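# Set the toppled can upright on the conveyor belt

## Task

Turn the can that is lying on its side so it stands on one of its flat ends on the belt, next to the other cans, while those cans stay upright and roughly in their current spots; at the finish neither gripper may be in contact with any can.

## Robot and tools

Robot: two arms, left_arm and right_arm, each ending in a two-finger parallel gripper with a wrist camera. The fingers extend along the gripper's +z axis and close toward each other along its y axis. The reported end_effector_position is the spot between the finger pads, just under 1 cm behind the tips. Bases: left_arm at (-0.015, +0.240, 0) m, right_arm at (+0.006, -0.304, +0.004) m.

Frames: the scene frame has its origin at table-top height halfway between the arms' nominal bases, +z up, +x forward over the table, +y toward left_arm. Reported hand positions (metres), quaternions (wxyz), velocities and Hand target are given in this frame. Every pose offset you send, however, is measured along the current Hand target's own axes, not the scene axes. Reported values can be off by a few centimetres, more at long reach.

A command row is always 14 numbers, each between -1 and 1, covering both arms even if one stays still: left_arm dx, dy, dz, rx, ry, rz, opening, then right_arm's same seven. dx to rz are an offset (not a pose) from that arm's Hand target as it was when the action or move began; 1.0 equals 0.6 m of travel or 180 degrees of turn, and rx, ry, rz form a single rotation vector. Because offsets restart from the current Hand target on every call, sending the same offset twice moves twice as far. All six pose numbers at 0 means stay at (or return to) the Hand target. The opening is absolute, not an offset: +1 fully open (about 87 mm gap), +0.5 about 69 mm, 0 about 43 mm, -0.5 about 18 mm, -1 shut. To leave a gripper unchanged, resend its present opening; writing 0 actually commands a 43 mm gap.

execute_actions(actions, cameras): actions is a list of actions; each action is a list of up to 15 rows, one per 1/30 s step, and a short action repeats its final row to fill 15 steps. Every row in an action is measured from that action's starting Hand target. An empty actions list returns the state plus images. cameras: list of names (cam_left_wrist, cam_right_wrist), ["all"], [] for none; an unknown name invalidates the call.

move(target, speed, blend, opening_speed, blocking, cameras): drives each gripper in a straight line toward the offsets in target, which is one 14-number row or a list of up to 15 rows; every row in the list is counted from the same starting Hand targets. speed is the top path speed in m/s (0.002 to 2.9, default 0.25; turning limited to twice that in rad/s), one value or one per target. blend (m) rounds corners between listed targets; 0 means stop at each. opening_speed (per second on the -1..+1 scale, at least 0.2) makes fingers change gradually. blocking=false returns after about 0.5 s while motion continues. Moves do not avoid obstacles or the other arm and are capped at 10 s. The result adds a move: line giving the ending (done, off_target, moving, held, fault) and limits such as paced (pose clipped) or held (steps withheld). done means within 10 mm and 2 degrees; neither done nor off_target says whether contact occurred.

wait(seconds 0 to 10) lets time pass holding the last commands; stop brakes a running move; zoom_image(camera, region [x0, y0, x1, y1] in pixels, at most 504 by 504) enlarges part of the latest image from cam_left_wrist or cam_right_wrist (896x504); read_manual(section "licences") only returns licence text; finished_scene(scene) ends the scene, taking the current scene's number.

Result lines: end_effector_position and quaternion per arm; Hand target (last commanded pose after clipping, the base for next offsets); Tool commands; grip_measured (finger position on the command scale, error up to about 0.043); Joint positions (gripper last, 0 closed to 1 open); Joint velocities (may read within noise or be omitted); Joint torques (include the arm's weight; joints 1 to 3 wrap at ±28 N m); motor temperatures. A MOTOR HOT line appears at 75 °C; at 90 °C the arm folds and stops working.

Behaviour to expect: orientation commands are clipped to 40 degrees from the measured one per step. Friction and weight often leave the gripper short, low or tilted, especially far out; check the reported pose after each motion and correct with the remaining distance. Tiny moves may not happen or may drift sideways. An arm blocked by something keeps pushing until commanded back past its current spot. To grip the can, command an opening roughly 0.04 below grip_measured at first contact; fast closing squeezes harder.

Avoid: dropping the can or releasing it while it moves, knocking other cans over, anything leaving the table, fast impacts or hard presses on the belt or fixtures, the two grippers or wrist cameras touching each other, closing one gripper on the other arm's fingers, the camera cable rubbing objects, paths swinging close to an arm's own base, and holding arms stretched or straining (motor heat). Loose objects may occasionally be nudged by outside forces. Finish with both grippers clear of all cans.

Each tool is called after "Emit:" as name(argument=value, ...), one argument or row to a line, values as JSON.

## Session

Emit:
execute_actions(
  actions=[],
)

Scene clock: 0.00 s.
left_arm: end_effector_position=(+0.3324, +0.2020, +0.3015) grip_measured=+1.000 end_effector_quat_wxyz=(+0.641, -0.095, +0.754, -0.110) | right_arm: end_effector_position=(+0.4052, -0.1032, +0.2802) grip_measured=+0.973 end_effector_quat_wxyz=(+0.532, -0.140, +0.814, +0.184)
Joint positions: left_arm=[-0.09 0.932 0.907 -0.131 -0.058 -0.305 1] | right_arm=[0.469 1.419 1.302 -0.258 -0.073 0.133 0.987]
Joint velocities: within noise
Joint torques (N m): no reading
Motor temperatures (°C): left_arm=[24 26 25 27 23 25 22] | right_arm=[26 25 26 25 25 23 24]
Heat: left arm: 27 °C; right arm: 26 °C.
Hand target: left_arm +0.3319, +0.2020, +0.3038; +0.642, -0.095, +0.753, -0.110 | right_arm +0.4066, -0.1027, +0.2940; +0.548, -0.139, +0.804, +0.187
Tool commands: left_gripper/opening=+1.0 right_gripper/opening=+1.0
camera_calibration:
cam_left_wrist: T_world_to_cam=[[-0.00515597, -0.955021, 0.296494, 0.102026], [-0.859059, -0.147535, -0.490155, 0.484253], [0.511851, -0.257233, -0.819658, 0.271514], [0, 0, 0, 1]] pos_world=[0.277552, 0.238723, 0.429658]
cam_right_wrist: T_world_to_cam=[[0.428214, -0.893013, -0.138419, -0.230863], [-0.877899, -0.374766, -0.298068, 0.418895], [0.214303, 0.249155, -0.944455, 0.350918], [0, 0, 0, 1]] pos_world=[0.391403, -0.136609, 0.42433]

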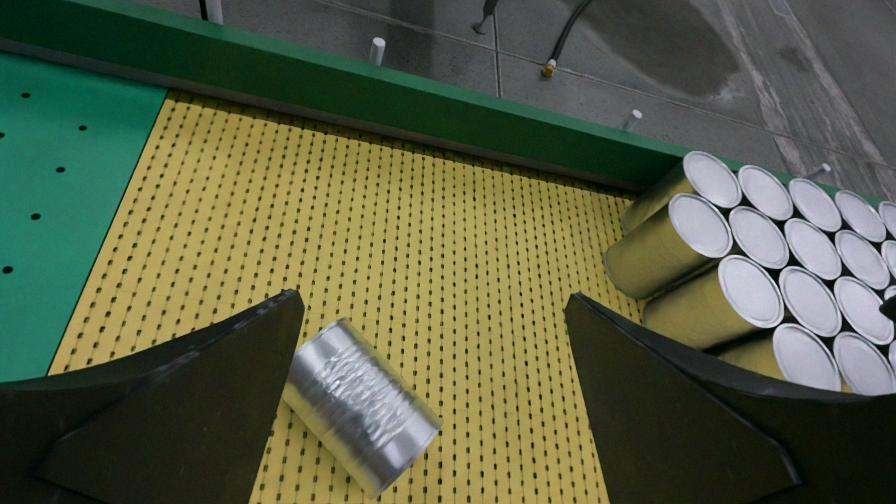

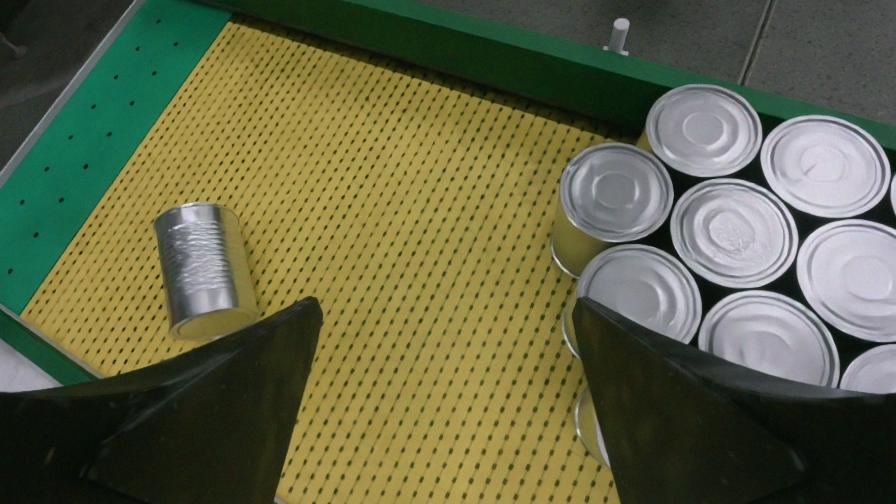

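Emit:
zoom_image(
  camera="cam_left_wrist",
  region=[260, 300, 460, 504],
)

Emit:
zoom_image(
  camera="cam_right_wrist",
  region=[120, 180, 300, 360],
)

Scaled by 2.471 from the camera's 896x504 image, which has a finer 1280x720 frame.

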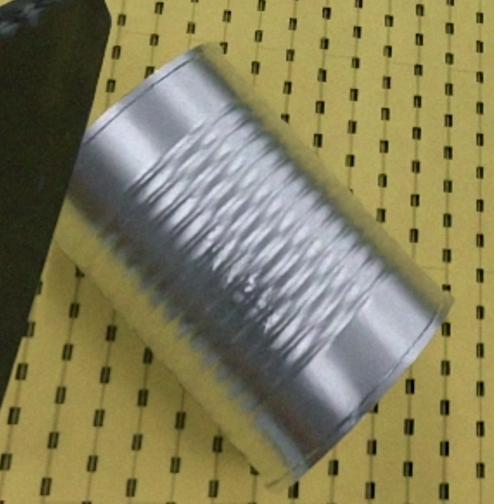

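Scaled by 2.800 from the camera's 896x504 image, which has a finer 1280x720 frame.

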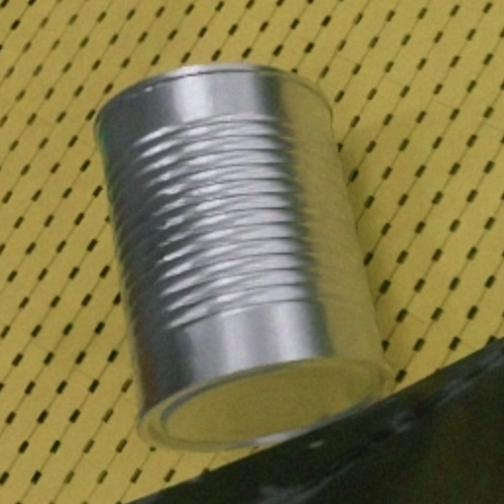

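Emit:
move(
  target=[0.2708, 0.0938, 0.0985, -0.2497, 0.3918, -0.156, 1, 0.0173, -0.3378, -0.2813, 0.1814, -0.0288, 0.0644, 1],
  speed=0.4,
  cameras=["cam_left_wrist"],
)

Emit:
zoom_image(
  camera="cam_left_wrist",
  region=[200, 0, 650, 340],
)

Scene clock: 7.77 s.
left_arm: end_effector_position=(+0.3614, +0.2078, +0.1250) grip_measured=+1.000 end_effector_quat_wxyz=(-0.011, -0.392, +0.920, -0.001) | right_arm: end_effector_position=(+0.3528, -0.3590, +0.3029) grip_measured=+0.973 end_effector_quat_wxyz=(+0.569, +0.115, +0.814, +0.016)
Joint positions: left_arm=[0.012 2.132 2.038 -1.495 0.01 -0.806 1] | right_arm=[-0.181 1.074 1.155 -0.445 -0.106 0.127 0.987]
Joint torques (N m): left_arm=[0.16 -8.59 8.34 0.34 0.07 -0.27] | right_arm=[-0.77 -4.29 6.54 2.11 -0.26 -0.09]
Heat: left arm: 29 °C; right arm: 29 °C.
Hand target: left_arm +0.3644, +0.2071, +0.1249; -0.016, -0.401, +0.916, -0.007 | right_arm +0.3501, -0.3600, +0.3099; +0.578, +0.109, +0.808, +0.014
Off the commanded pose: left_arm 0.003 m, 2 deg | right_arm 0.008 m, 1 deg.
move: done
camera_calibration:
cam_left_wrist: T_world_to_cam=[[0.725635, -0.688077, 0.0020235, -0.122729], [-0.432816, -0.454151, 0.778728, 0.174542], [-0.534906, -0.565949, -0.627358, 0.531889], [0, 0, 0, 1]] pos_world=[0.449112, 0.295843, 0.198012]
Images, in order (width x height): cam_left_wrist 896x504.

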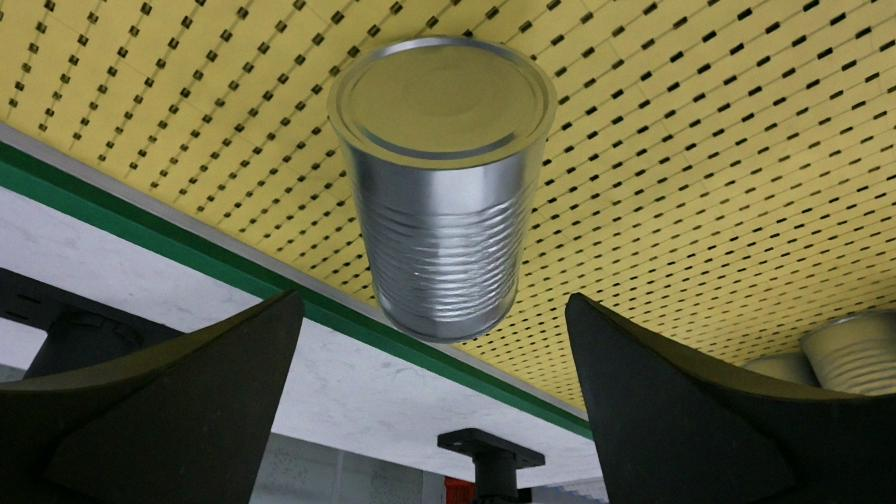

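Scaled by 1.120 from the camera's 896x504 image, which has a finer 1280x720 frame.

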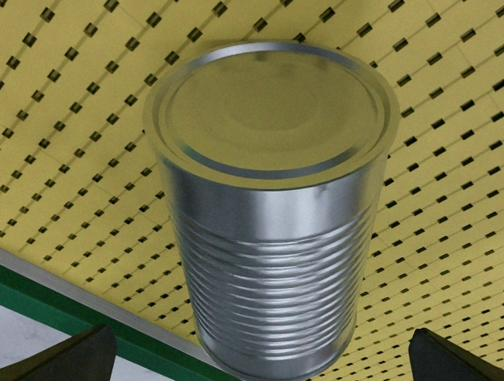

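Emit:
move(
  target=[
    [-0.0035, 0, 0.0983, 0, 0, 0, 1, 0, 0, 0, 0, 0, 0, 1],
    [-0.0035, 0, 0.0983, 0, 0, 0, 0.5, 0, 0, 0, 0, 0, 0, 1],
  ],
  speed=0.12,
  opening_speed=0.6,
  cameras=["cam_left_wrist"],
)

Scene clock: 10.60 s.
left_arm: end_effector_position=(+0.3648, +0.2075, +0.0718) grip_measured=+0.570 end_effector_quat_wxyz=(-0.009, -0.392, +0.920, -0.003) | right_arm: end_effector_position=(+0.3528, -0.3590, +0.3029) grip_measured=+0.973 end_effector_quat_wxyz=(+0.569, +0.115, +0.814, +0.016)
Joint positions: left_arm=[0.012 2.132 1.827 -1.279 0.012 -0.807 0.785] | right_arm=[-0.181 1.074 1.155 -0.445 -0.106 0.127 0.987]
Joint torques (N m): left_arm=[0.16 -9.22 5.09 0.54 0.07 -0.26] | right_arm=[-0.84 -4.27 6.64 2.12 -0.25 -0.11]
Motor temperatures (°C): left_arm=[24 27 26 29 23 25 22] | right_arm=[26 26 28 30 25 23 24]
Heat: left arm: 29 °C; right arm: 30 °C.
Hand target: left_arm +0.3644, +0.2071, +0.0659; -0.016, -0.401, +0.916, -0.007 | right_arm +0.3501, -0.3601, +0.3099; +0.578, +0.109, +0.808, +0.014
Off the commanded pose: left_arm 0.006 m, 2 deg | right_arm 0.008 m, 1 deg.
move: done
camera_calibration:
cam_left_wrist: T_world_to_cam=[[0.725883, -0.687789, 0.0063786, -0.125632], [-0.436478, -0.453447, 0.777093, 0.218638], [-0.531583, -0.566862, -0.629354, 0.499254], [0, 0, 0, 1]] pos_world=[0.45202, 0.295741, 0.145107]
Images, in order (width x height): cam_left_wrist 896x504.

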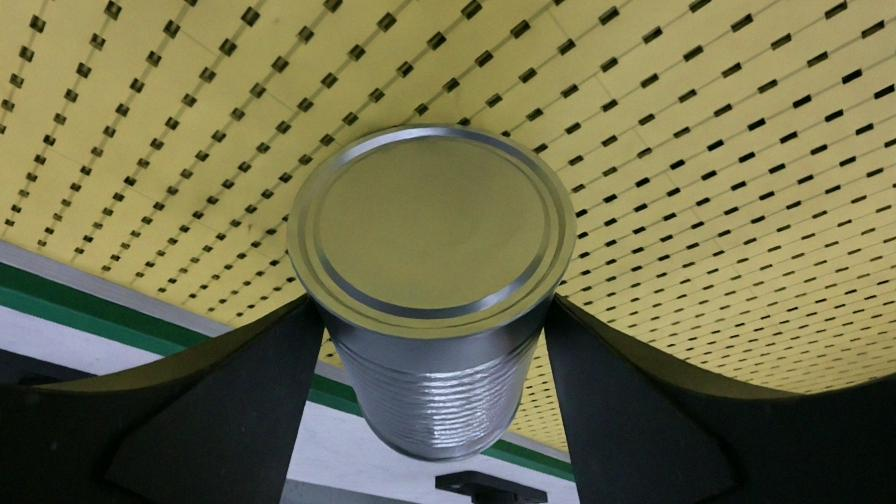

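Emit:
move(
  target=[
    [0.0053, 0, -0.15, 0, 0, 0, 0.5, 0, 0, 0, 0, 0, 0, 1],
    [0.2585, -0.3212, -0.29, 0.3735, -0.4504, 0.3364, 0.5, 0, 0, 0, 0, 0, 0, 1],
  ],
  speed=[0.25, 0.4],
  blend=[0.04, 0],
  cameras=["all"],
)

Scene clock: 16.67 s.
left_arm: end_effector_position=(+0.4060, -0.0298, +0.2579) grip_measured=+0.500 end_effector_quat_wxyz=(+0.729, +0.176, +0.624, -0.222) | right_arm: end_effector_position=(+0.3528, -0.3590, +0.3029) grip_measured=+0.973 end_effector_quat_wxyz=(+0.569, +0.115, +0.814, +0.016)
Joint positions: left_arm=[-0.554 1.589 0.86 0.89 0.004 -0.021 0.75] | right_arm=[-0.181 1.074 1.155 -0.445 -0.106 0.127 0.987]
Joint torques (N m): left_arm=[-0.57 -5.08 5.81 2.14 0.09 0.11] | right_arm=[-0.85 -4.36 6.58 2.1 -0.22 -0.09]
Heat: left arm: 29 °C; right arm: 31 °C.
Hand target: left_arm +0.4052, -0.0330, +0.2454; +0.722, +0.190, +0.628, -0.219 | right_arm +0.3501, -0.3601, +0.3099; +0.578, +0.109, +0.808, +0.014
Off the commanded pose: left_arm 0.013 m, 2 deg | right_arm 0.008 m, 1 deg.
move: off_target (left_arm)
camera_calibration:
cam_left_wrist: T_world_to_cam=[[-0.55097, -0.834123, 0.0258822, 0.189088], [-0.555252, 0.343259, -0.757541, 0.452103], [0.622999, -0.431754, -0.652274, 0.0449908], [0, 0, 0, 1]] pos_world=[0.327184, 0.0219596, 0.366939]
cam_right_wrist: T_world_to_cam=[[-0.165669, -0.975617, -0.143963, -0.252229], [-0.928647, 0.203465, -0.31019, 0.512869], [0.331918, 0.0823014, -0.939711, 0.344392], [0, 0, 0, 1]] pos_world=[0.320178, -0.378774, 0.446404]

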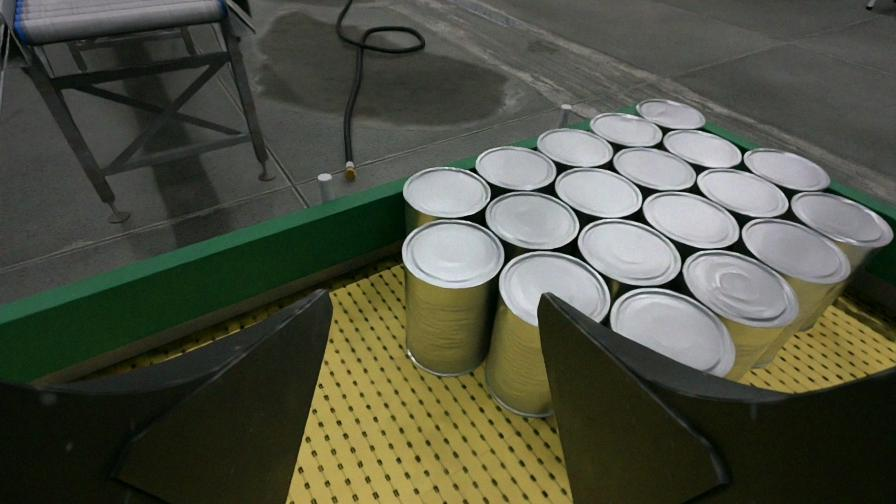

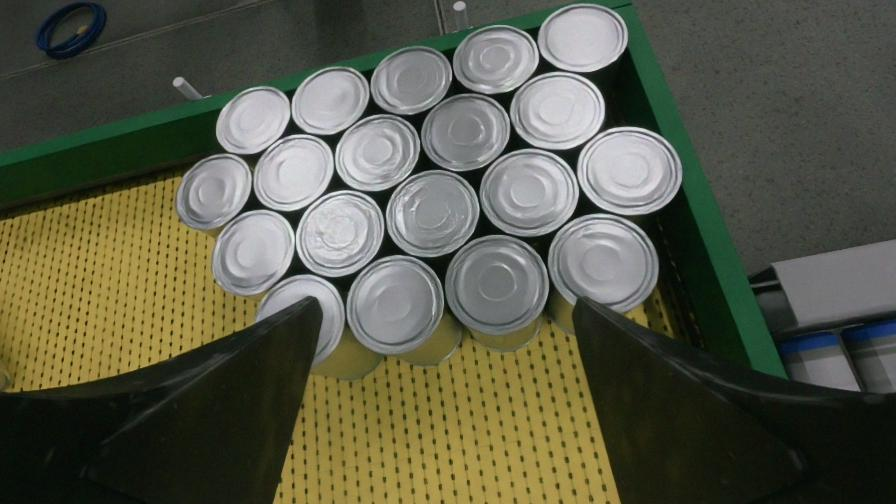

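Emit:
move(
  target=[-0.0998, 0.2027, -0.2948, -0.1839, 0.2855, -0.0614, 1, 0, 0, 0, 0, 0, 0, 1],
  speed=0.4,
  cameras=["cam_left_wrist"],
)

Scene clock: 20.37 s.
left_arm: end_effector_position=(+0.3174, +0.1663, +0.2749) grip_measured=+1.000 end_effector_quat_wxyz=(+0.380, +0.013, +0.925, -0.005) | right_arm: end_effector_position=(+0.3528, -0.3590, +0.3029) grip_measured=+0.973 end_effector_quat_wxyz=(+0.569, +0.115, +0.814, +0.016)
Joint positions: left_arm=[-0.277 1.384 1.594 -1.018 -0.183 -0.189 1] | right_arm=[-0.181 1.074 1.155 -0.445 -0.106 0.127 0.987]
Joint torques (N m): left_arm=[0.23 -3.69 9.37 1.66 -0.26 -0.26] | right_arm=[-0.88 -4.29 6.6 2.08 -0.25 -0.09]
Heat: left arm: 30 °C; right arm: 31 °C.
Hand target: left_arm +0.3202, +0.1702, +0.2800; +0.383, +0.000, +0.924, +0.000 | right_arm +0.3501, -0.3601, +0.3099; +0.578, +0.109, +0.808, +0.014
Off the commanded pose: left_arm 0.007 m, 2 deg | right_arm 0.008 m, 1 deg.
move: done
camera_calibration:
cam_left_wrist: T_world_to_cam=[[-0.0288292, -0.999518, 0.0114982, 0.169031], [-0.995272, 0.0297702, 0.0924495, 0.306634], [-0.0927472, -0.00877858, -0.995651, 0.447135], [0, 0, 0, 1]] pos_world=[0.351528, 0.163747, 0.414899]
Images, in order (width x height): cam_left_wrist 896x504.

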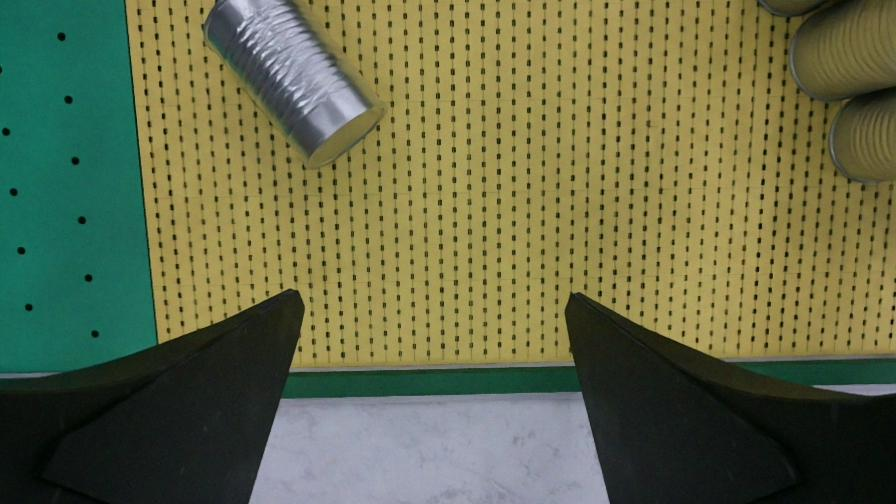

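Emit:
zoom_image(
  camera="cam_left_wrist",
  region=[180, 0, 420, 200],
)

Scaled by 2.100 from the camera's 896x504 image, which has a finer 1280x720 frame.

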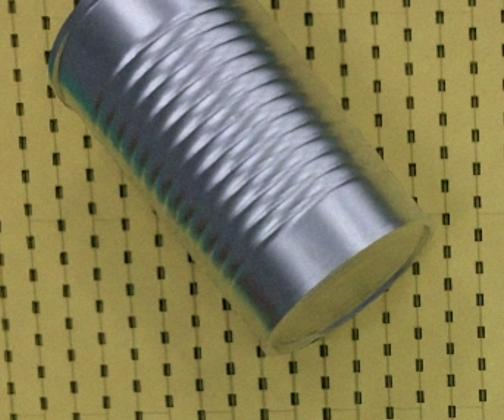

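Emit:
move(
  target=[0.0275, 0.1612, 0.3378, -0.1121, 0.134, -0.1761, 1, 0, 0, 0, 0, 0, 0, 1],
  speed=0.3,
  cameras=["cam_left_wrist"],
)

Emit:
zoom_image(
  camera="cam_left_wrist",
  region=[200, 0, 650, 400],
)

Scene clock: 26.97 s.
left_arm: end_effector_position=(+0.4494, +0.2627, +0.1275) grip_measured=+1.000 end_effector_quat_wxyz=(+0.166, -0.305, +0.936, +0.047) | right_arm: end_effector_position=(+0.3528, -0.3590, +0.3029) grip_measured=+0.973 end_effector_quat_wxyz=(+0.569, +0.115, +0.814, +0.016)
Joint positions: left_arm=[0.041 2.215 2.185 -1.245 -0.183 -0.576 1] | right_arm=[-0.181 1.074 1.155 -0.445 -0.106 0.127 0.987]
Joint torques (N m): left_arm=[-0.1 -9.21 8.92 0.95 -0.32 -0.28] | right_arm=[-0.85 -4.31 6.69 2.11 -0.23 -0.1]
Heat: left arm: 30 °C; right arm: 32 °C.
Hand target: left_arm +0.4518, +0.2666, +0.1250; +0.164, -0.315, +0.933, +0.055 | right_arm +0.3501, -0.3601, +0.3099; +0.578, +0.109, +0.808, +0.014
Off the commanded pose: left_arm 0.005 m, 1 deg | right_arm 0.008 m, 1 deg.
move: done
camera_calibration:
cam_left_wrist: T_world_to_cam=[[0.590719, -0.806535, 0.023507, -0.0597402], [-0.705033, -0.501771, 0.501153, 0.405851], [-0.392402, -0.312614, -0.865039, 0.511294], [0, 0, 0, 1]] pos_world=[0.522061, 0.315299, 0.240301]
Images, in order (width x height): cam_left_wrist 896x504.

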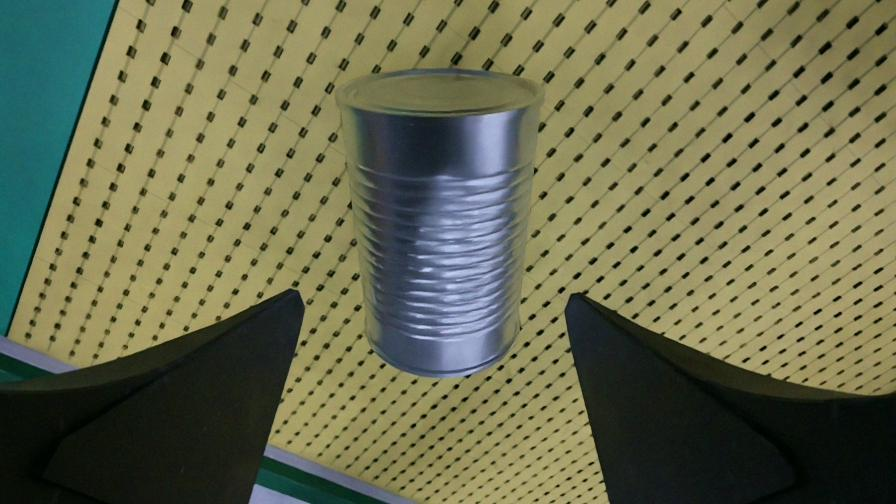

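Scaled by 1.120 from the camera's 896x504 image, which has a finer 1280x720 frame.

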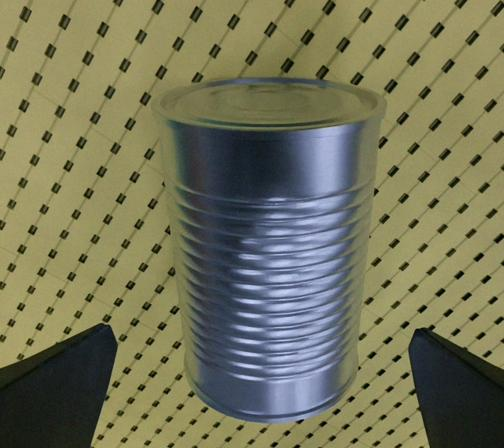

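Emit:
move(
  target=[
    [0.0453, -0.0008, 0.1093, 0, 0.0778, 0, 1, 0, 0, 0, 0, 0, 0, 1],
    [0.0453, -0.0008, 0.1093, 0, 0.0778, 0, 0.4, 0, 0, 0, 0, 0, 0, 1],
  ],
  speed=0.15,
  opening_speed=0.7,
  cameras=["cam_left_wrist"],
)

Scene clock: 30.40 s.
left_arm: end_effector_position=(+0.4483, +0.2630, +0.0574) grip_measured=+0.613 end_effector_quat_wxyz=(+0.055, -0.319, +0.946, +0.022) | right_arm: end_effector_position=(+0.3528, -0.3590, +0.3029) grip_measured=+0.973 end_effector_quat_wxyz=(+0.569, +0.115, +0.814, +0.016)
Joint positions: left_arm=[0.085 2.453 2.328 -1.349 -0.07 -0.576 0.807] | right_arm=[-0.181 1.074 1.155 -0.445 -0.106 0.127 0.987]
Joint torques (N m): left_arm=[0.23 -10.36 8.65 0.55 0.02 -0.01] | right_arm=[-0.91 -4.34 6.61 2.08 -0.25 -0.09]
Heat: left arm: 31 °C; right arm: 32 °C.
Hand target: left_arm +0.4496, +0.2644, +0.0540; +0.049, -0.319, +0.946, +0.016 | right_arm +0.3501, -0.3601, +0.3100; +0.578, +0.109, +0.808, +0.014
Off the commanded pose: left_arm 0.004 m, 1 deg | right_arm 0.008 m, 1 deg.
move: done
camera_calibration:
cam_left_wrist: T_world_to_cam=[[0.61117, -0.791489, 0.00395633, -0.0691646], [-0.579149, -0.443787, 0.683842, 0.358247], [-0.539498, -0.420235, -0.72962, 0.53688], [0, 0, 0, 1]] pos_world=[0.539395, 0.329858, 0.147007]
Images, in order (width x height): cam_left_wrist 896x504.

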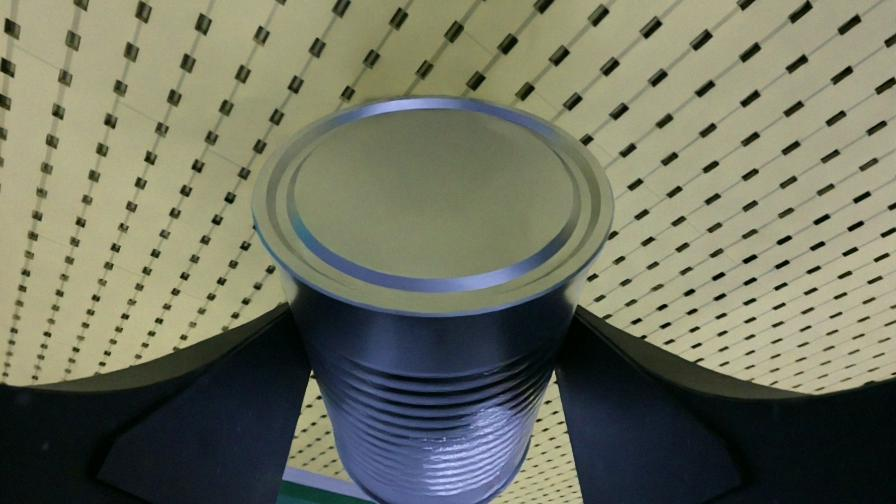

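Emit:
move(
  target=[
    [0, 0, 0, 0, 0, 0, 0.9, 0, 0, 0, 0, 0, 0, 1],
    [-0.0026, 0, -0.0249, 0, 0, 0, 0.9, 0, 0, 0, 0, 0, 0, 1],
  ],
  speed=0.1,
  cameras=["cam_left_wrist"],
)

Scene clock: 33.10 s.
left_arm: end_effector_position=(+0.4485, +0.2631, +0.0738) grip_measured=+0.900 end_effector_quat_wxyz=(+0.057, -0.319, +0.946, +0.021) | right_arm: end_effector_position=(+0.3528, -0.3590, +0.3029) grip_measured=+0.973 end_effector_quat_wxyz=(+0.569, +0.115, +0.814, +0.016)
Joint positions: left_arm=[0.085 2.468 2.421 -1.424 -0.07 -0.576 0.95] | right_arm=[-0.181 1.074 1.155 -0.445 -0.106 0.127 0.987]
Joint torques (N m): left_arm=[0.23 -10.14 8.62 0.57 0.03 -0.01] | right_arm=[-0.91 -4.29 6.57 2.12 -0.24 -0.1]
Heat: left arm: 31 °C; right arm: 33 °C.
Hand target: left_arm +0.4497, +0.2644, +0.0691; +0.049, -0.319, +0.946, +0.016 | right_arm +0.3501, -0.3601, +0.3100; +0.578, +0.109, +0.808, +0.014
Off the commanded pose: left_arm 0.005 m, 1 deg | right_arm 0.008 m, 1 deg.
move: done
camera_calibration:
cam_left_wrist: T_world_to_cam=[[0.611185, -0.791467, 0.0058079, -0.0694914], [-0.581474, -0.444022, 0.681713, 0.348455], [-0.536974, -0.42003, -0.731597, 0.547907], [0, 0, 0, 1]] pos_world=[0.539302, 0.329859, 0.163704]
Images, in order (width x height): cam_left_wrist 896x504.

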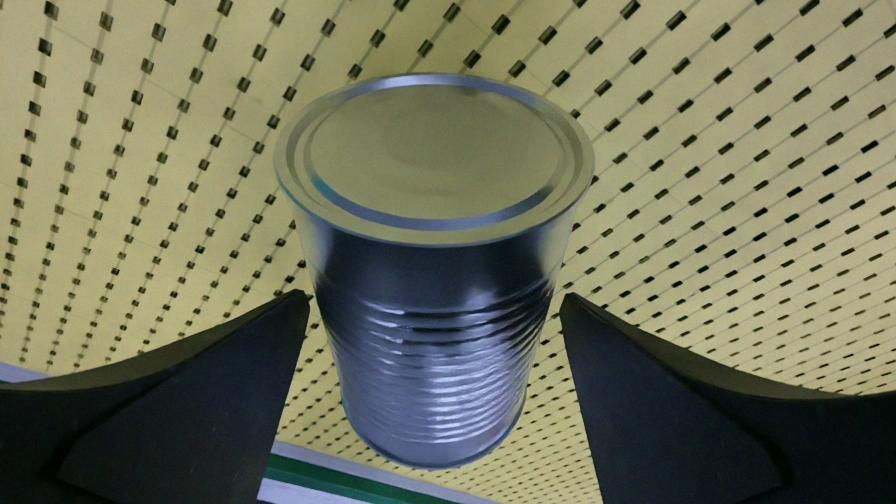

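Emit:
move(
  target=[
    [0.0013, 0, 0.0126, 0, 0, 0, 0.9, 0, 0, 0, 0, 0, 0, 1],
    [0.0013, 0, 0.0126, 0, 0, 0, 0.4, 0, 0, 0, 0, 0, 0, 1],
  ],
  speed=0.1,
  opening_speed=0.7,
  cameras=["cam_left_wrist"],
)

Scene clock: 35.30 s.
left_arm: end_effector_position=(+0.4506, +0.2632, +0.0721) grip_measured=+0.587 end_effector_quat_wxyz=(+0.060, -0.319, +0.945, +0.020) | right_arm: end_effector_position=(+0.3528, -0.3590, +0.3029) grip_measured=+0.973 end_effector_quat_wxyz=(+0.569, +0.115, +0.814, +0.016)
Joint positions: left_arm=[0.085 2.468 2.414 -1.41 -0.07 -0.576 0.793] | right_arm=[-0.181 1.074 1.155 -0.445 -0.106 0.127 0.987]
Joint torques (N m): left_arm=[0.23 -10.71 5.18 0.79 0.03 -0.01] | right_arm=[-0.85 -4.31 6.63 2.11 -0.23 -0.08]
Motor temperatures (°C): left_arm=[24 32 29 29 23 25 22] | right_arm=[26 26 30 33 25 23 24]
Heat: left arm: 32 °C; right arm: 33 °C.
Hand target: left_arm +0.4497, +0.2644, +0.0615; +0.049, -0.319, +0.946, +0.016 | right_arm +0.3501, -0.3601, +0.3100; +0.578, +0.109, +0.808, +0.014
Off the commanded pose: left_arm 0.011 m, 1 deg | right_arm 0.008 m, 1 deg.
move: off_target (left_arm); target 2's new opening was sent with left_arm's hand 0.011 m and 1 deg from that target
camera_calibration:
cam_left_wrist: T_world_to_cam=[[0.611156, -0.791452, 0.00956785, -0.0708689], [-0.58606, -0.444362, 0.677552, 0.353343], [-0.531998, -0.419697, -0.735413, 0.545719], [0, 0, 0, 1]] pos_world=[0.540714, 0.32996, 0.162598]
Images, in order (width x height): cam_left_wrist 896x504.

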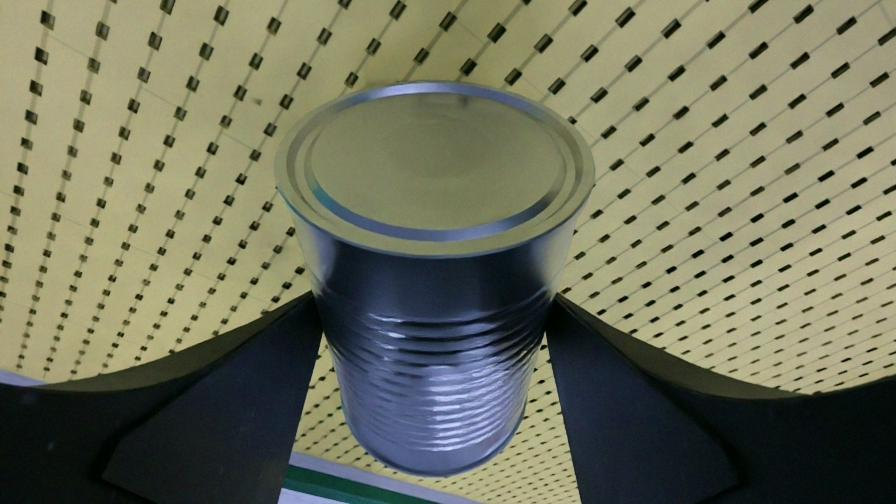

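Emit:
move(
  target=[
    [0, 0, 0, 0, 0, 0, 0.85, 0, 0, 0, 0, 0, 0, 1],
    [0.001, 0, 0.0092, 0, 0, 0, 0.85, 0, 0, 0, 0, 0, 0, 1],
  ],
  speed=0.1,
  cameras=[],
)

Scene clock: 37.27 s.
left_arm: end_effector_position=(+0.4504, +0.2632, +0.0641) grip_measured=+0.850 end_effector_quat_wxyz=(+0.057, -0.319, +0.946, +0.021) | right_arm: end_effector_position=(+0.3528, -0.3590, +0.3029) grip_measured=+0.973 end_effector_quat_wxyz=(+0.569, +0.115, +0.814, +0.016)
Joint positions: left_arm=[0.085 2.468 2.382 -1.384 -0.07 -0.576 0.925] | right_arm=[-0.181 1.074 1.155 -0.445 -0.106 0.127 0.987]
Joint torques (N m): left_arm=[0.23 -11.15 5.15 0.77 0.02 -0.01] | right_arm=[-0.83 -4.27 6.61 2.1 -0.25 -0.09]
Heat: left arm: 33 °C; right arm: 33 °C.
Hand target: left_arm +0.4496, +0.2644, +0.0559; +0.049, -0.319, +0.946, +0.016 | right_arm +0.3501, -0.3601, +0.3100; +0.578, +0.109, +0.808, +0.014
Off the commanded pose: left_arm 0.008 m, 1 deg | right_arm 0.008 m, 1 deg.
move: done
No camera images: "cameras" was empty.

Emit:
move(
  target=[0, 0, 0, 0, 0, 0, 0.4, 0, 0, 0, 0, 0, 0, 1],
  opening_speed=0.8,
  cameras=[],
)

Scene clock: 38.20 s.
left_arm: end_effector_position=(+0.4506, +0.2631, +0.0641) grip_measured=+0.613 end_effector_quat_wxyz=(+0.058, -0.319, +0.946, +0.021) | right_arm: end_effector_position=(+0.3528, -0.3590, +0.3029) grip_measured=+0.973 end_effector_quat_wxyz=(+0.569, +0.115, +0.814, +0.016)
Joint positions: left_arm=[0.085 2.468 2.382 -1.383 -0.069 -0.576 0.806] | right_arm=[-0.181 1.074 1.155 -0.445 -0.106 0.127 0.987]
Joint torques (N m): left_arm=[0.21 -11.17 5.15 0.78 0.02 -0.01] | right_arm=[-0.88 -4.22 6.67 2.12 -0.23 -0.09]
Heat: left arm: 33 °C; right arm: 33 °C.
Hand target: left_arm +0.4497, +0.2644, +0.0559; +0.049, -0.319, +0.946, +0.016 | right_arm +0.3501, -0.3601, +0.3100; +0.578, +0.109, +0.808, +0.014
Off the commanded pose: left_arm 0.008 m, 1 deg | right_arm 0.008 m, 1 deg.
move: done
No camera images: "cameras" was empty.

Emit:
move(
  target=[
    [-0.012, 0, -0.1144, 0, -0.1333, 0, 0.4, 0, 0, 0, 0, 0, 0, 1],
    [0.1412, -0.3778, -0.34, 0.3196, -0.4835, 0.2237, 0.4, 0, 0, 0, 0, 0, 0, 1],
  ],
  speed=[0.15, 0.3],
  blend=[0.03, 0],
  cameras=["cam_left_wrist"],
)

Scene clock: 45.60 s.
left_arm: end_effector_position=(+0.4946, +0.0285, +0.1949) grip_measured=+0.613 end_effector_quat_wxyz=(+0.711, +0.133, +0.671, -0.162) | right_arm: end_effector_position=(+0.3528, -0.3590, +0.3029) grip_measured=+0.973 end_effector_quat_wxyz=(+0.569, +0.115, +0.814, +0.016)
Joint positions: left_arm=[-0.365 1.858 1.001 0.92 0.042 -0.031 0.806] | right_arm=[-0.181 1.074 1.155 -0.445 -0.106 0.127 0.987]
Joint torques (N m): left_arm=[-0.76 -8.98 10.32 3.52 0.07 0.09] | right_arm=[-0.84 -4.33 6.57 2.09 -0.24 -0.11]
Motor temperatures (°C): left_arm=[24 37 29 31 23 25 22] | right_arm=[26 27 30 34 25 23 24]
Heat: left arm: 37 °C; right arm: 34 °C.
Hand target: left_arm +0.5029, +0.0201, +0.2501; +0.769, +0.135, +0.601, -0.174 | right_arm +0.3501, -0.3601, +0.3100; +0.578, +0.109, +0.808, +0.014
Off the commanded pose: left_arm 0.056 m, 11 deg | right_arm 0.008 m, 1 deg.
move: off_target (left_arm)
camera_calibration:
cam_left_wrist: T_world_to_cam=[[-0.417517, -0.908013, 0.0345257, 0.222382], [-0.667312, 0.280607, -0.689894, 0.477601], [0.616745, -0.311082, -0.723087, -0.0126649], [0, 0, 0, 1]] pos_world=[0.419368, 0.0639673, 0.312659]
Images, in order (width x height): cam_left_wrist 896x504.

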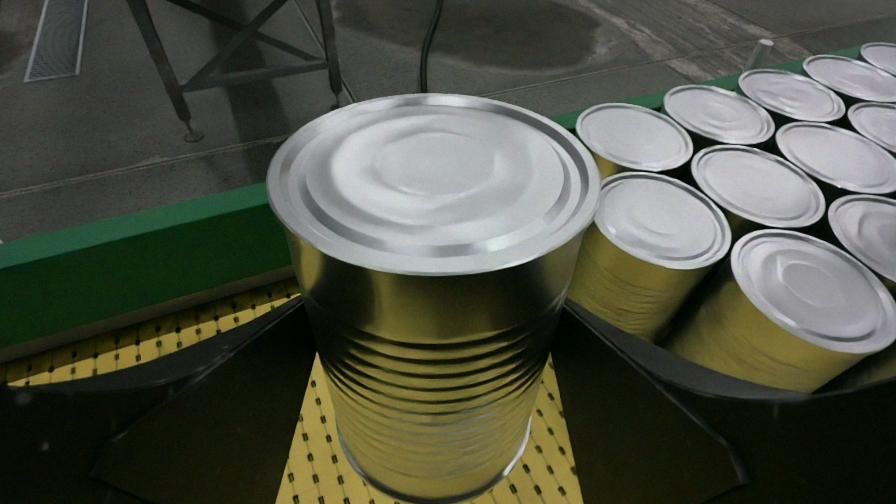

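Emit:
move(
  target=[0.1443, -0.0527, -0.0063, 0, -0.0056, 0, 0.4, 0, 0, 0, 0, 0, 0, 1],
  speed=0.12,
  cameras=["cam_left_wrist"],
)

Scene clock: 47.97 s.
left_arm: end_effector_position=(+0.4975, -0.0129, +0.1163) grip_measured=+0.613 end_effector_quat_wxyz=(+0.718, +0.147, +0.657, -0.173) | right_arm: end_effector_position=(+0.3527, -0.3590, +0.3028) grip_measured=+0.973 end_effector_quat_wxyz=(+0.568, +0.115, +0.815, +0.016)
Joint positions: left_arm=[-0.444 2.152 1.001 1.243 -0.001 -0.016 0.806] | right_arm=[-0.181 1.074 1.155 -0.445 -0.106 0.127 0.987]
Joint torques (N m): left_arm=[-0.9 -10.18 7.99 3.52 -0.25 0.1] | right_arm=[-0.88 -4.22 6.58 2.12 -0.23 -0.11]
Heat: left arm: 37 °C; right arm: 34 °C.
Hand target: left_arm +0.5048, -0.0160, +0.1652; +0.774, +0.133, +0.594, -0.175 | right_arm +0.3501, -0.3601, +0.3099; +0.578, +0.109, +0.808, +0.014
Off the commanded pose: left_arm 0.049 m, 10 deg | right_arm 0.008 m, 2 deg.
move: off_target (left_arm)
camera_calibration:
cam_left_wrist: T_world_to_cam=[[-0.450499, -0.892505, 0.022022, 0.206861], [-0.634649, 0.302801, -0.711008, 0.423504], [0.62791, -0.334285, -0.702839, -0.0923981], [0, 0, 0, 1]] pos_world=[0.419985, 0.0254994, 0.231618]
Images, in order (width x height): cam_left_wrist 896x504.

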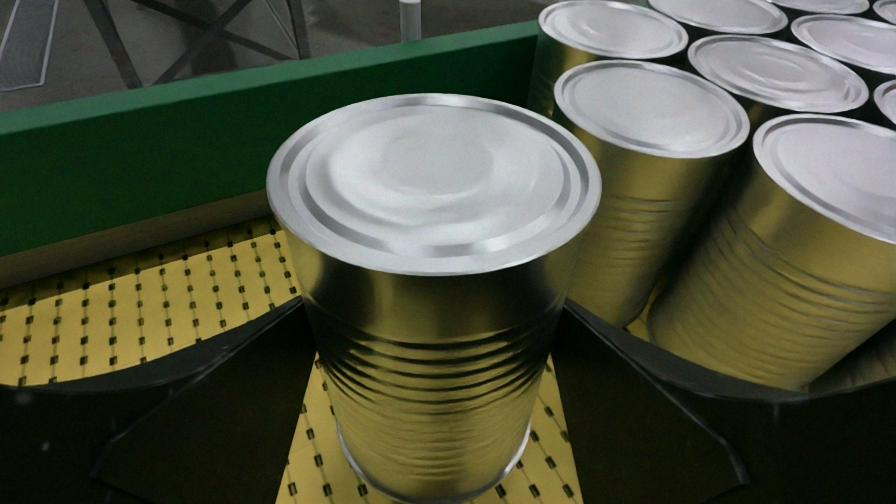

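Emit:
move(
  target=[0.0587, -0.0105, -0.0068, 0, 0, 0, 0.4, 0, 0, 0, 0, 0, 0, 1],
  speed=0.05,
  cameras=["cam_left_wrist"],
)

Scene clock: 49.53 s.
left_arm: end_effector_position=(+0.4977, -0.0180, +0.0892) grip_measured=+0.613 end_effector_quat_wxyz=(+0.728, +0.145, +0.648, -0.173) | right_arm: end_effector_position=(+0.3527, -0.3590, +0.3028) grip_measured=+0.973 end_effector_quat_wxyz=(+0.568, +0.115, +0.815, +0.016)
Joint positions: left_arm=[-0.457 2.268 1.008 1.379 -0.017 -0.011 0.806] | right_arm=[-0.181 1.074 1.155 -0.445 -0.106 0.127 0.987]
Joint torques (N m): left_arm=[-1.1 -9.73 8.8 3.18 -0.24 0.1] | right_arm=[-0.83 -4.31 6.58 2.12 -0.23 -0.1]
Heat: left arm: 37 °C; right arm: 34 °C.
Hand target: left_arm +0.5069, -0.0239, +0.1301; +0.774, +0.133, +0.594, -0.175 | right_arm +0.3501, -0.3601, +0.3099; +0.578, +0.109, +0.808, +0.014
Off the commanded pose: left_arm 0.042 m, 8 deg | right_arm 0.008 m, 1 deg.
move: off_target (left_arm)
camera_calibration:
cam_left_wrist: T_world_to_cam=[[-0.448222, -0.893717, 0.0191397, 0.202076], [-0.617502, 0.29407, -0.72953, 0.398877], [0.646365, -0.33881, -0.683681, -0.124264], [0, 0, 0, 1]] pos_world=[0.417202, 0.0211992, 0.202168]
Images, in order (width x height): cam_left_wrist 896x504.

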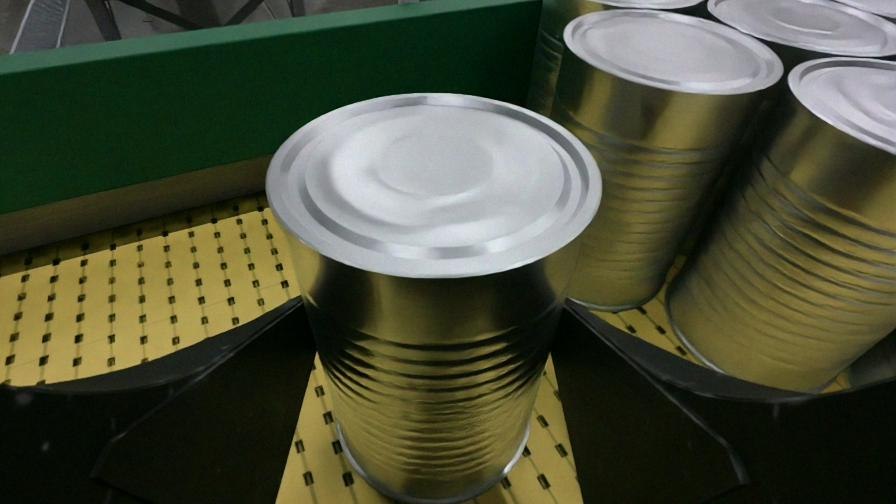

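Emit:
move(
  target=[
    [0.0503, 0.0017, -0.0255, 0, 0.0306, 0, 0.4, 0, 0, 0, 0, 0, 0, 1],
    [0.0503, 0.0017, -0.0255, 0, 0.0306, 0, 1, 0, 0, 0, 0, 0, 0, 1],
  ],
  speed=0.06,
  opening_speed=0.7,
  cameras=["cam_left_wrist"],
)

Scene clock: 52.40 s.
left_arm: end_effector_position=(+0.4978, -0.0180, +0.0954) grip_measured=+1.000 end_effector_quat_wxyz=(+0.738, +0.142, +0.636, -0.176) | right_arm: end_effector_position=(+0.3527, -0.3590, +0.3028) grip_measured=+0.973 end_effector_quat_wxyz=(+0.568, +0.115, +0.815, +0.016)
Joint positions: left_arm=[-0.457 2.275 1.008 1.419 -0.017 -0.011 1] | right_arm=[-0.181 1.074 1.155 -0.445 -0.106 0.127 0.987]
Joint torques (N m): left_arm=[-0.94 -8.75 6.61 2.18 -0.21 0.08] | right_arm=[-0.87 -4.26 6.69 2.1 -0.23 -0.09]
Heat: left arm: 38 °C; right arm: 34 °C.
Hand target: left_arm +0.5010, -0.0200, +0.0971; +0.744, +0.142, +0.630, -0.168 | right_arm +0.3501, -0.3601, +0.3099; +0.578, +0.109, +0.808, +0.014
Off the commanded pose: left_arm 0.004 m, 1 deg | right_arm 0.008 m, 1 deg.
move: done; target 2's new opening was sent with left_arm's hand 0.011 m and 3 deg from that target
camera_calibration:
cam_left_wrist: T_world_to_cam=[[-0.44846, -0.893593, 0.0193647, 0.202151], [-0.595692, 0.282663, -0.751833, 0.39453], [0.666359, -0.348703, -0.659069, -0.132579], [0, 0, 0, 1]] pos_world=[0.41402, 0.0228908, 0.205327]
Images, in order (width x height): cam_left_wrist 896x504.

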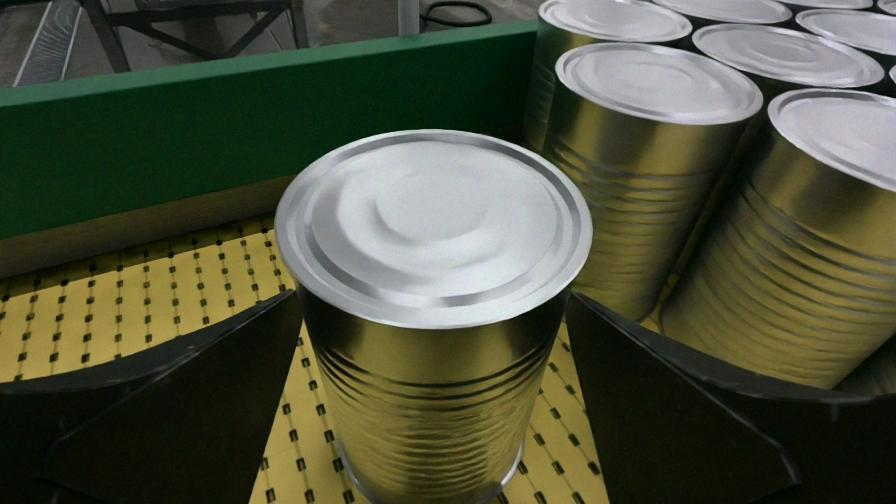

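Emit:
move(
  target=[
    [-0.0423, 0, -0.2125, 0, 0.0972, 0, 1, 0, 0, 0, 0, 0, 0, 1],
    [-0.2117, 0.0005, -0.2548, 0, 0.0972, 0, 1, 0, 0, 0, 0, 0, 0, 1],
  ],
  speed=[0.2, 0.3],
  blend=[0.03, 0],
  cameras=["all"],
)

Scene clock: 55.37 s.
left_arm: end_effector_position=(+0.3422, +0.0560, +0.1912) grip_measured=+1.000 end_effector_quat_wxyz=(+0.637, +0.168, +0.737, -0.150) | right_arm: end_effector_position=(+0.3527, -0.3590, +0.3028) grip_measured=+0.973 end_effector_quat_wxyz=(+0.568, +0.115, +0.815, +0.016)
Joint positions: left_arm=[-0.476 1.208 0.594 0.47 -0.034 -0.011 1] | right_arm=[-0.181 1.074 1.155 -0.445 -0.106 0.127 0.987]
Joint torques (N m): left_arm=[-1.11 -2.99 9.88 2.09 -0.24 -0.08] | right_arm=[-0.92 -4.26 6.74 2.13 -0.22 -0.08]
Heat: left arm: 38 °C; right arm: 34 °C.
Hand target: left_arm +0.3460, +0.0541, +0.1972; +0.640, +0.166, +0.736, -0.145 | right_arm +0.3501, -0.3601, +0.3099; +0.578, +0.109, +0.808, +0.014
Off the commanded pose: left_arm 0.007 m, 1 deg | right_arm 0.008 m, 1 deg.
move: done
camera_calibration:
cam_left_wrist: T_world_to_cam=[[-0.445931, -0.89495, 0.0145047, 0.196805], [-0.764081, 0.372182, -0.526935, 0.362521], [0.466182, -0.246059, -0.849782, 0.159284], [0, 0, 0, 1]] pos_world=[0.290502, 0.0804001, 0.323527]
cam_right_wrist: T_world_to_cam=[[-0.165786, -0.975586, -0.14404, -0.252145], [-0.928734, 0.203573, -0.309858, 0.512791], [0.331616, 0.0824044, -0.939809, 0.344571], [0, 0, 0, 1]] pos_world=[0.320179, -0.378774, 0.446404]

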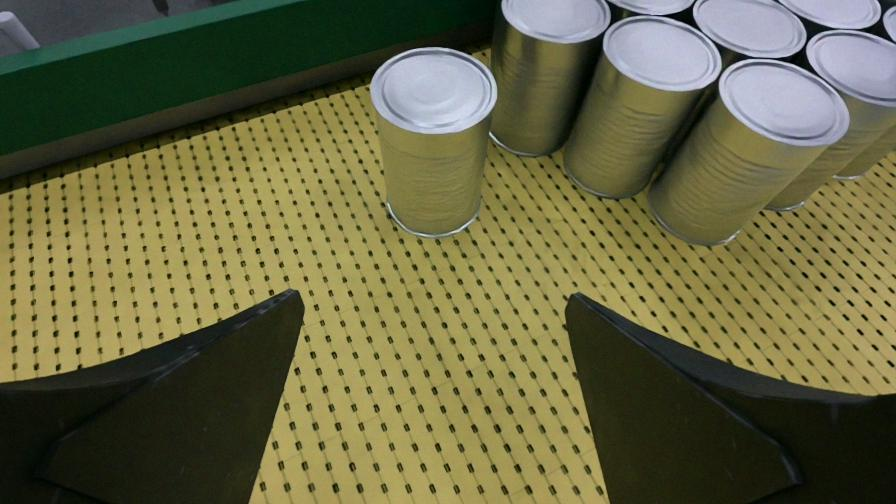

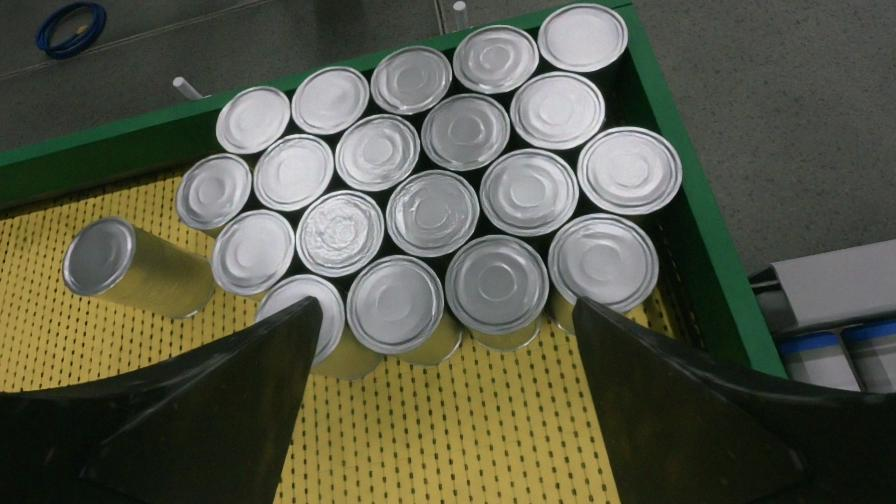

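Emit:
finished_scene(
  scene=2,
)

The scene is finished: the task was done.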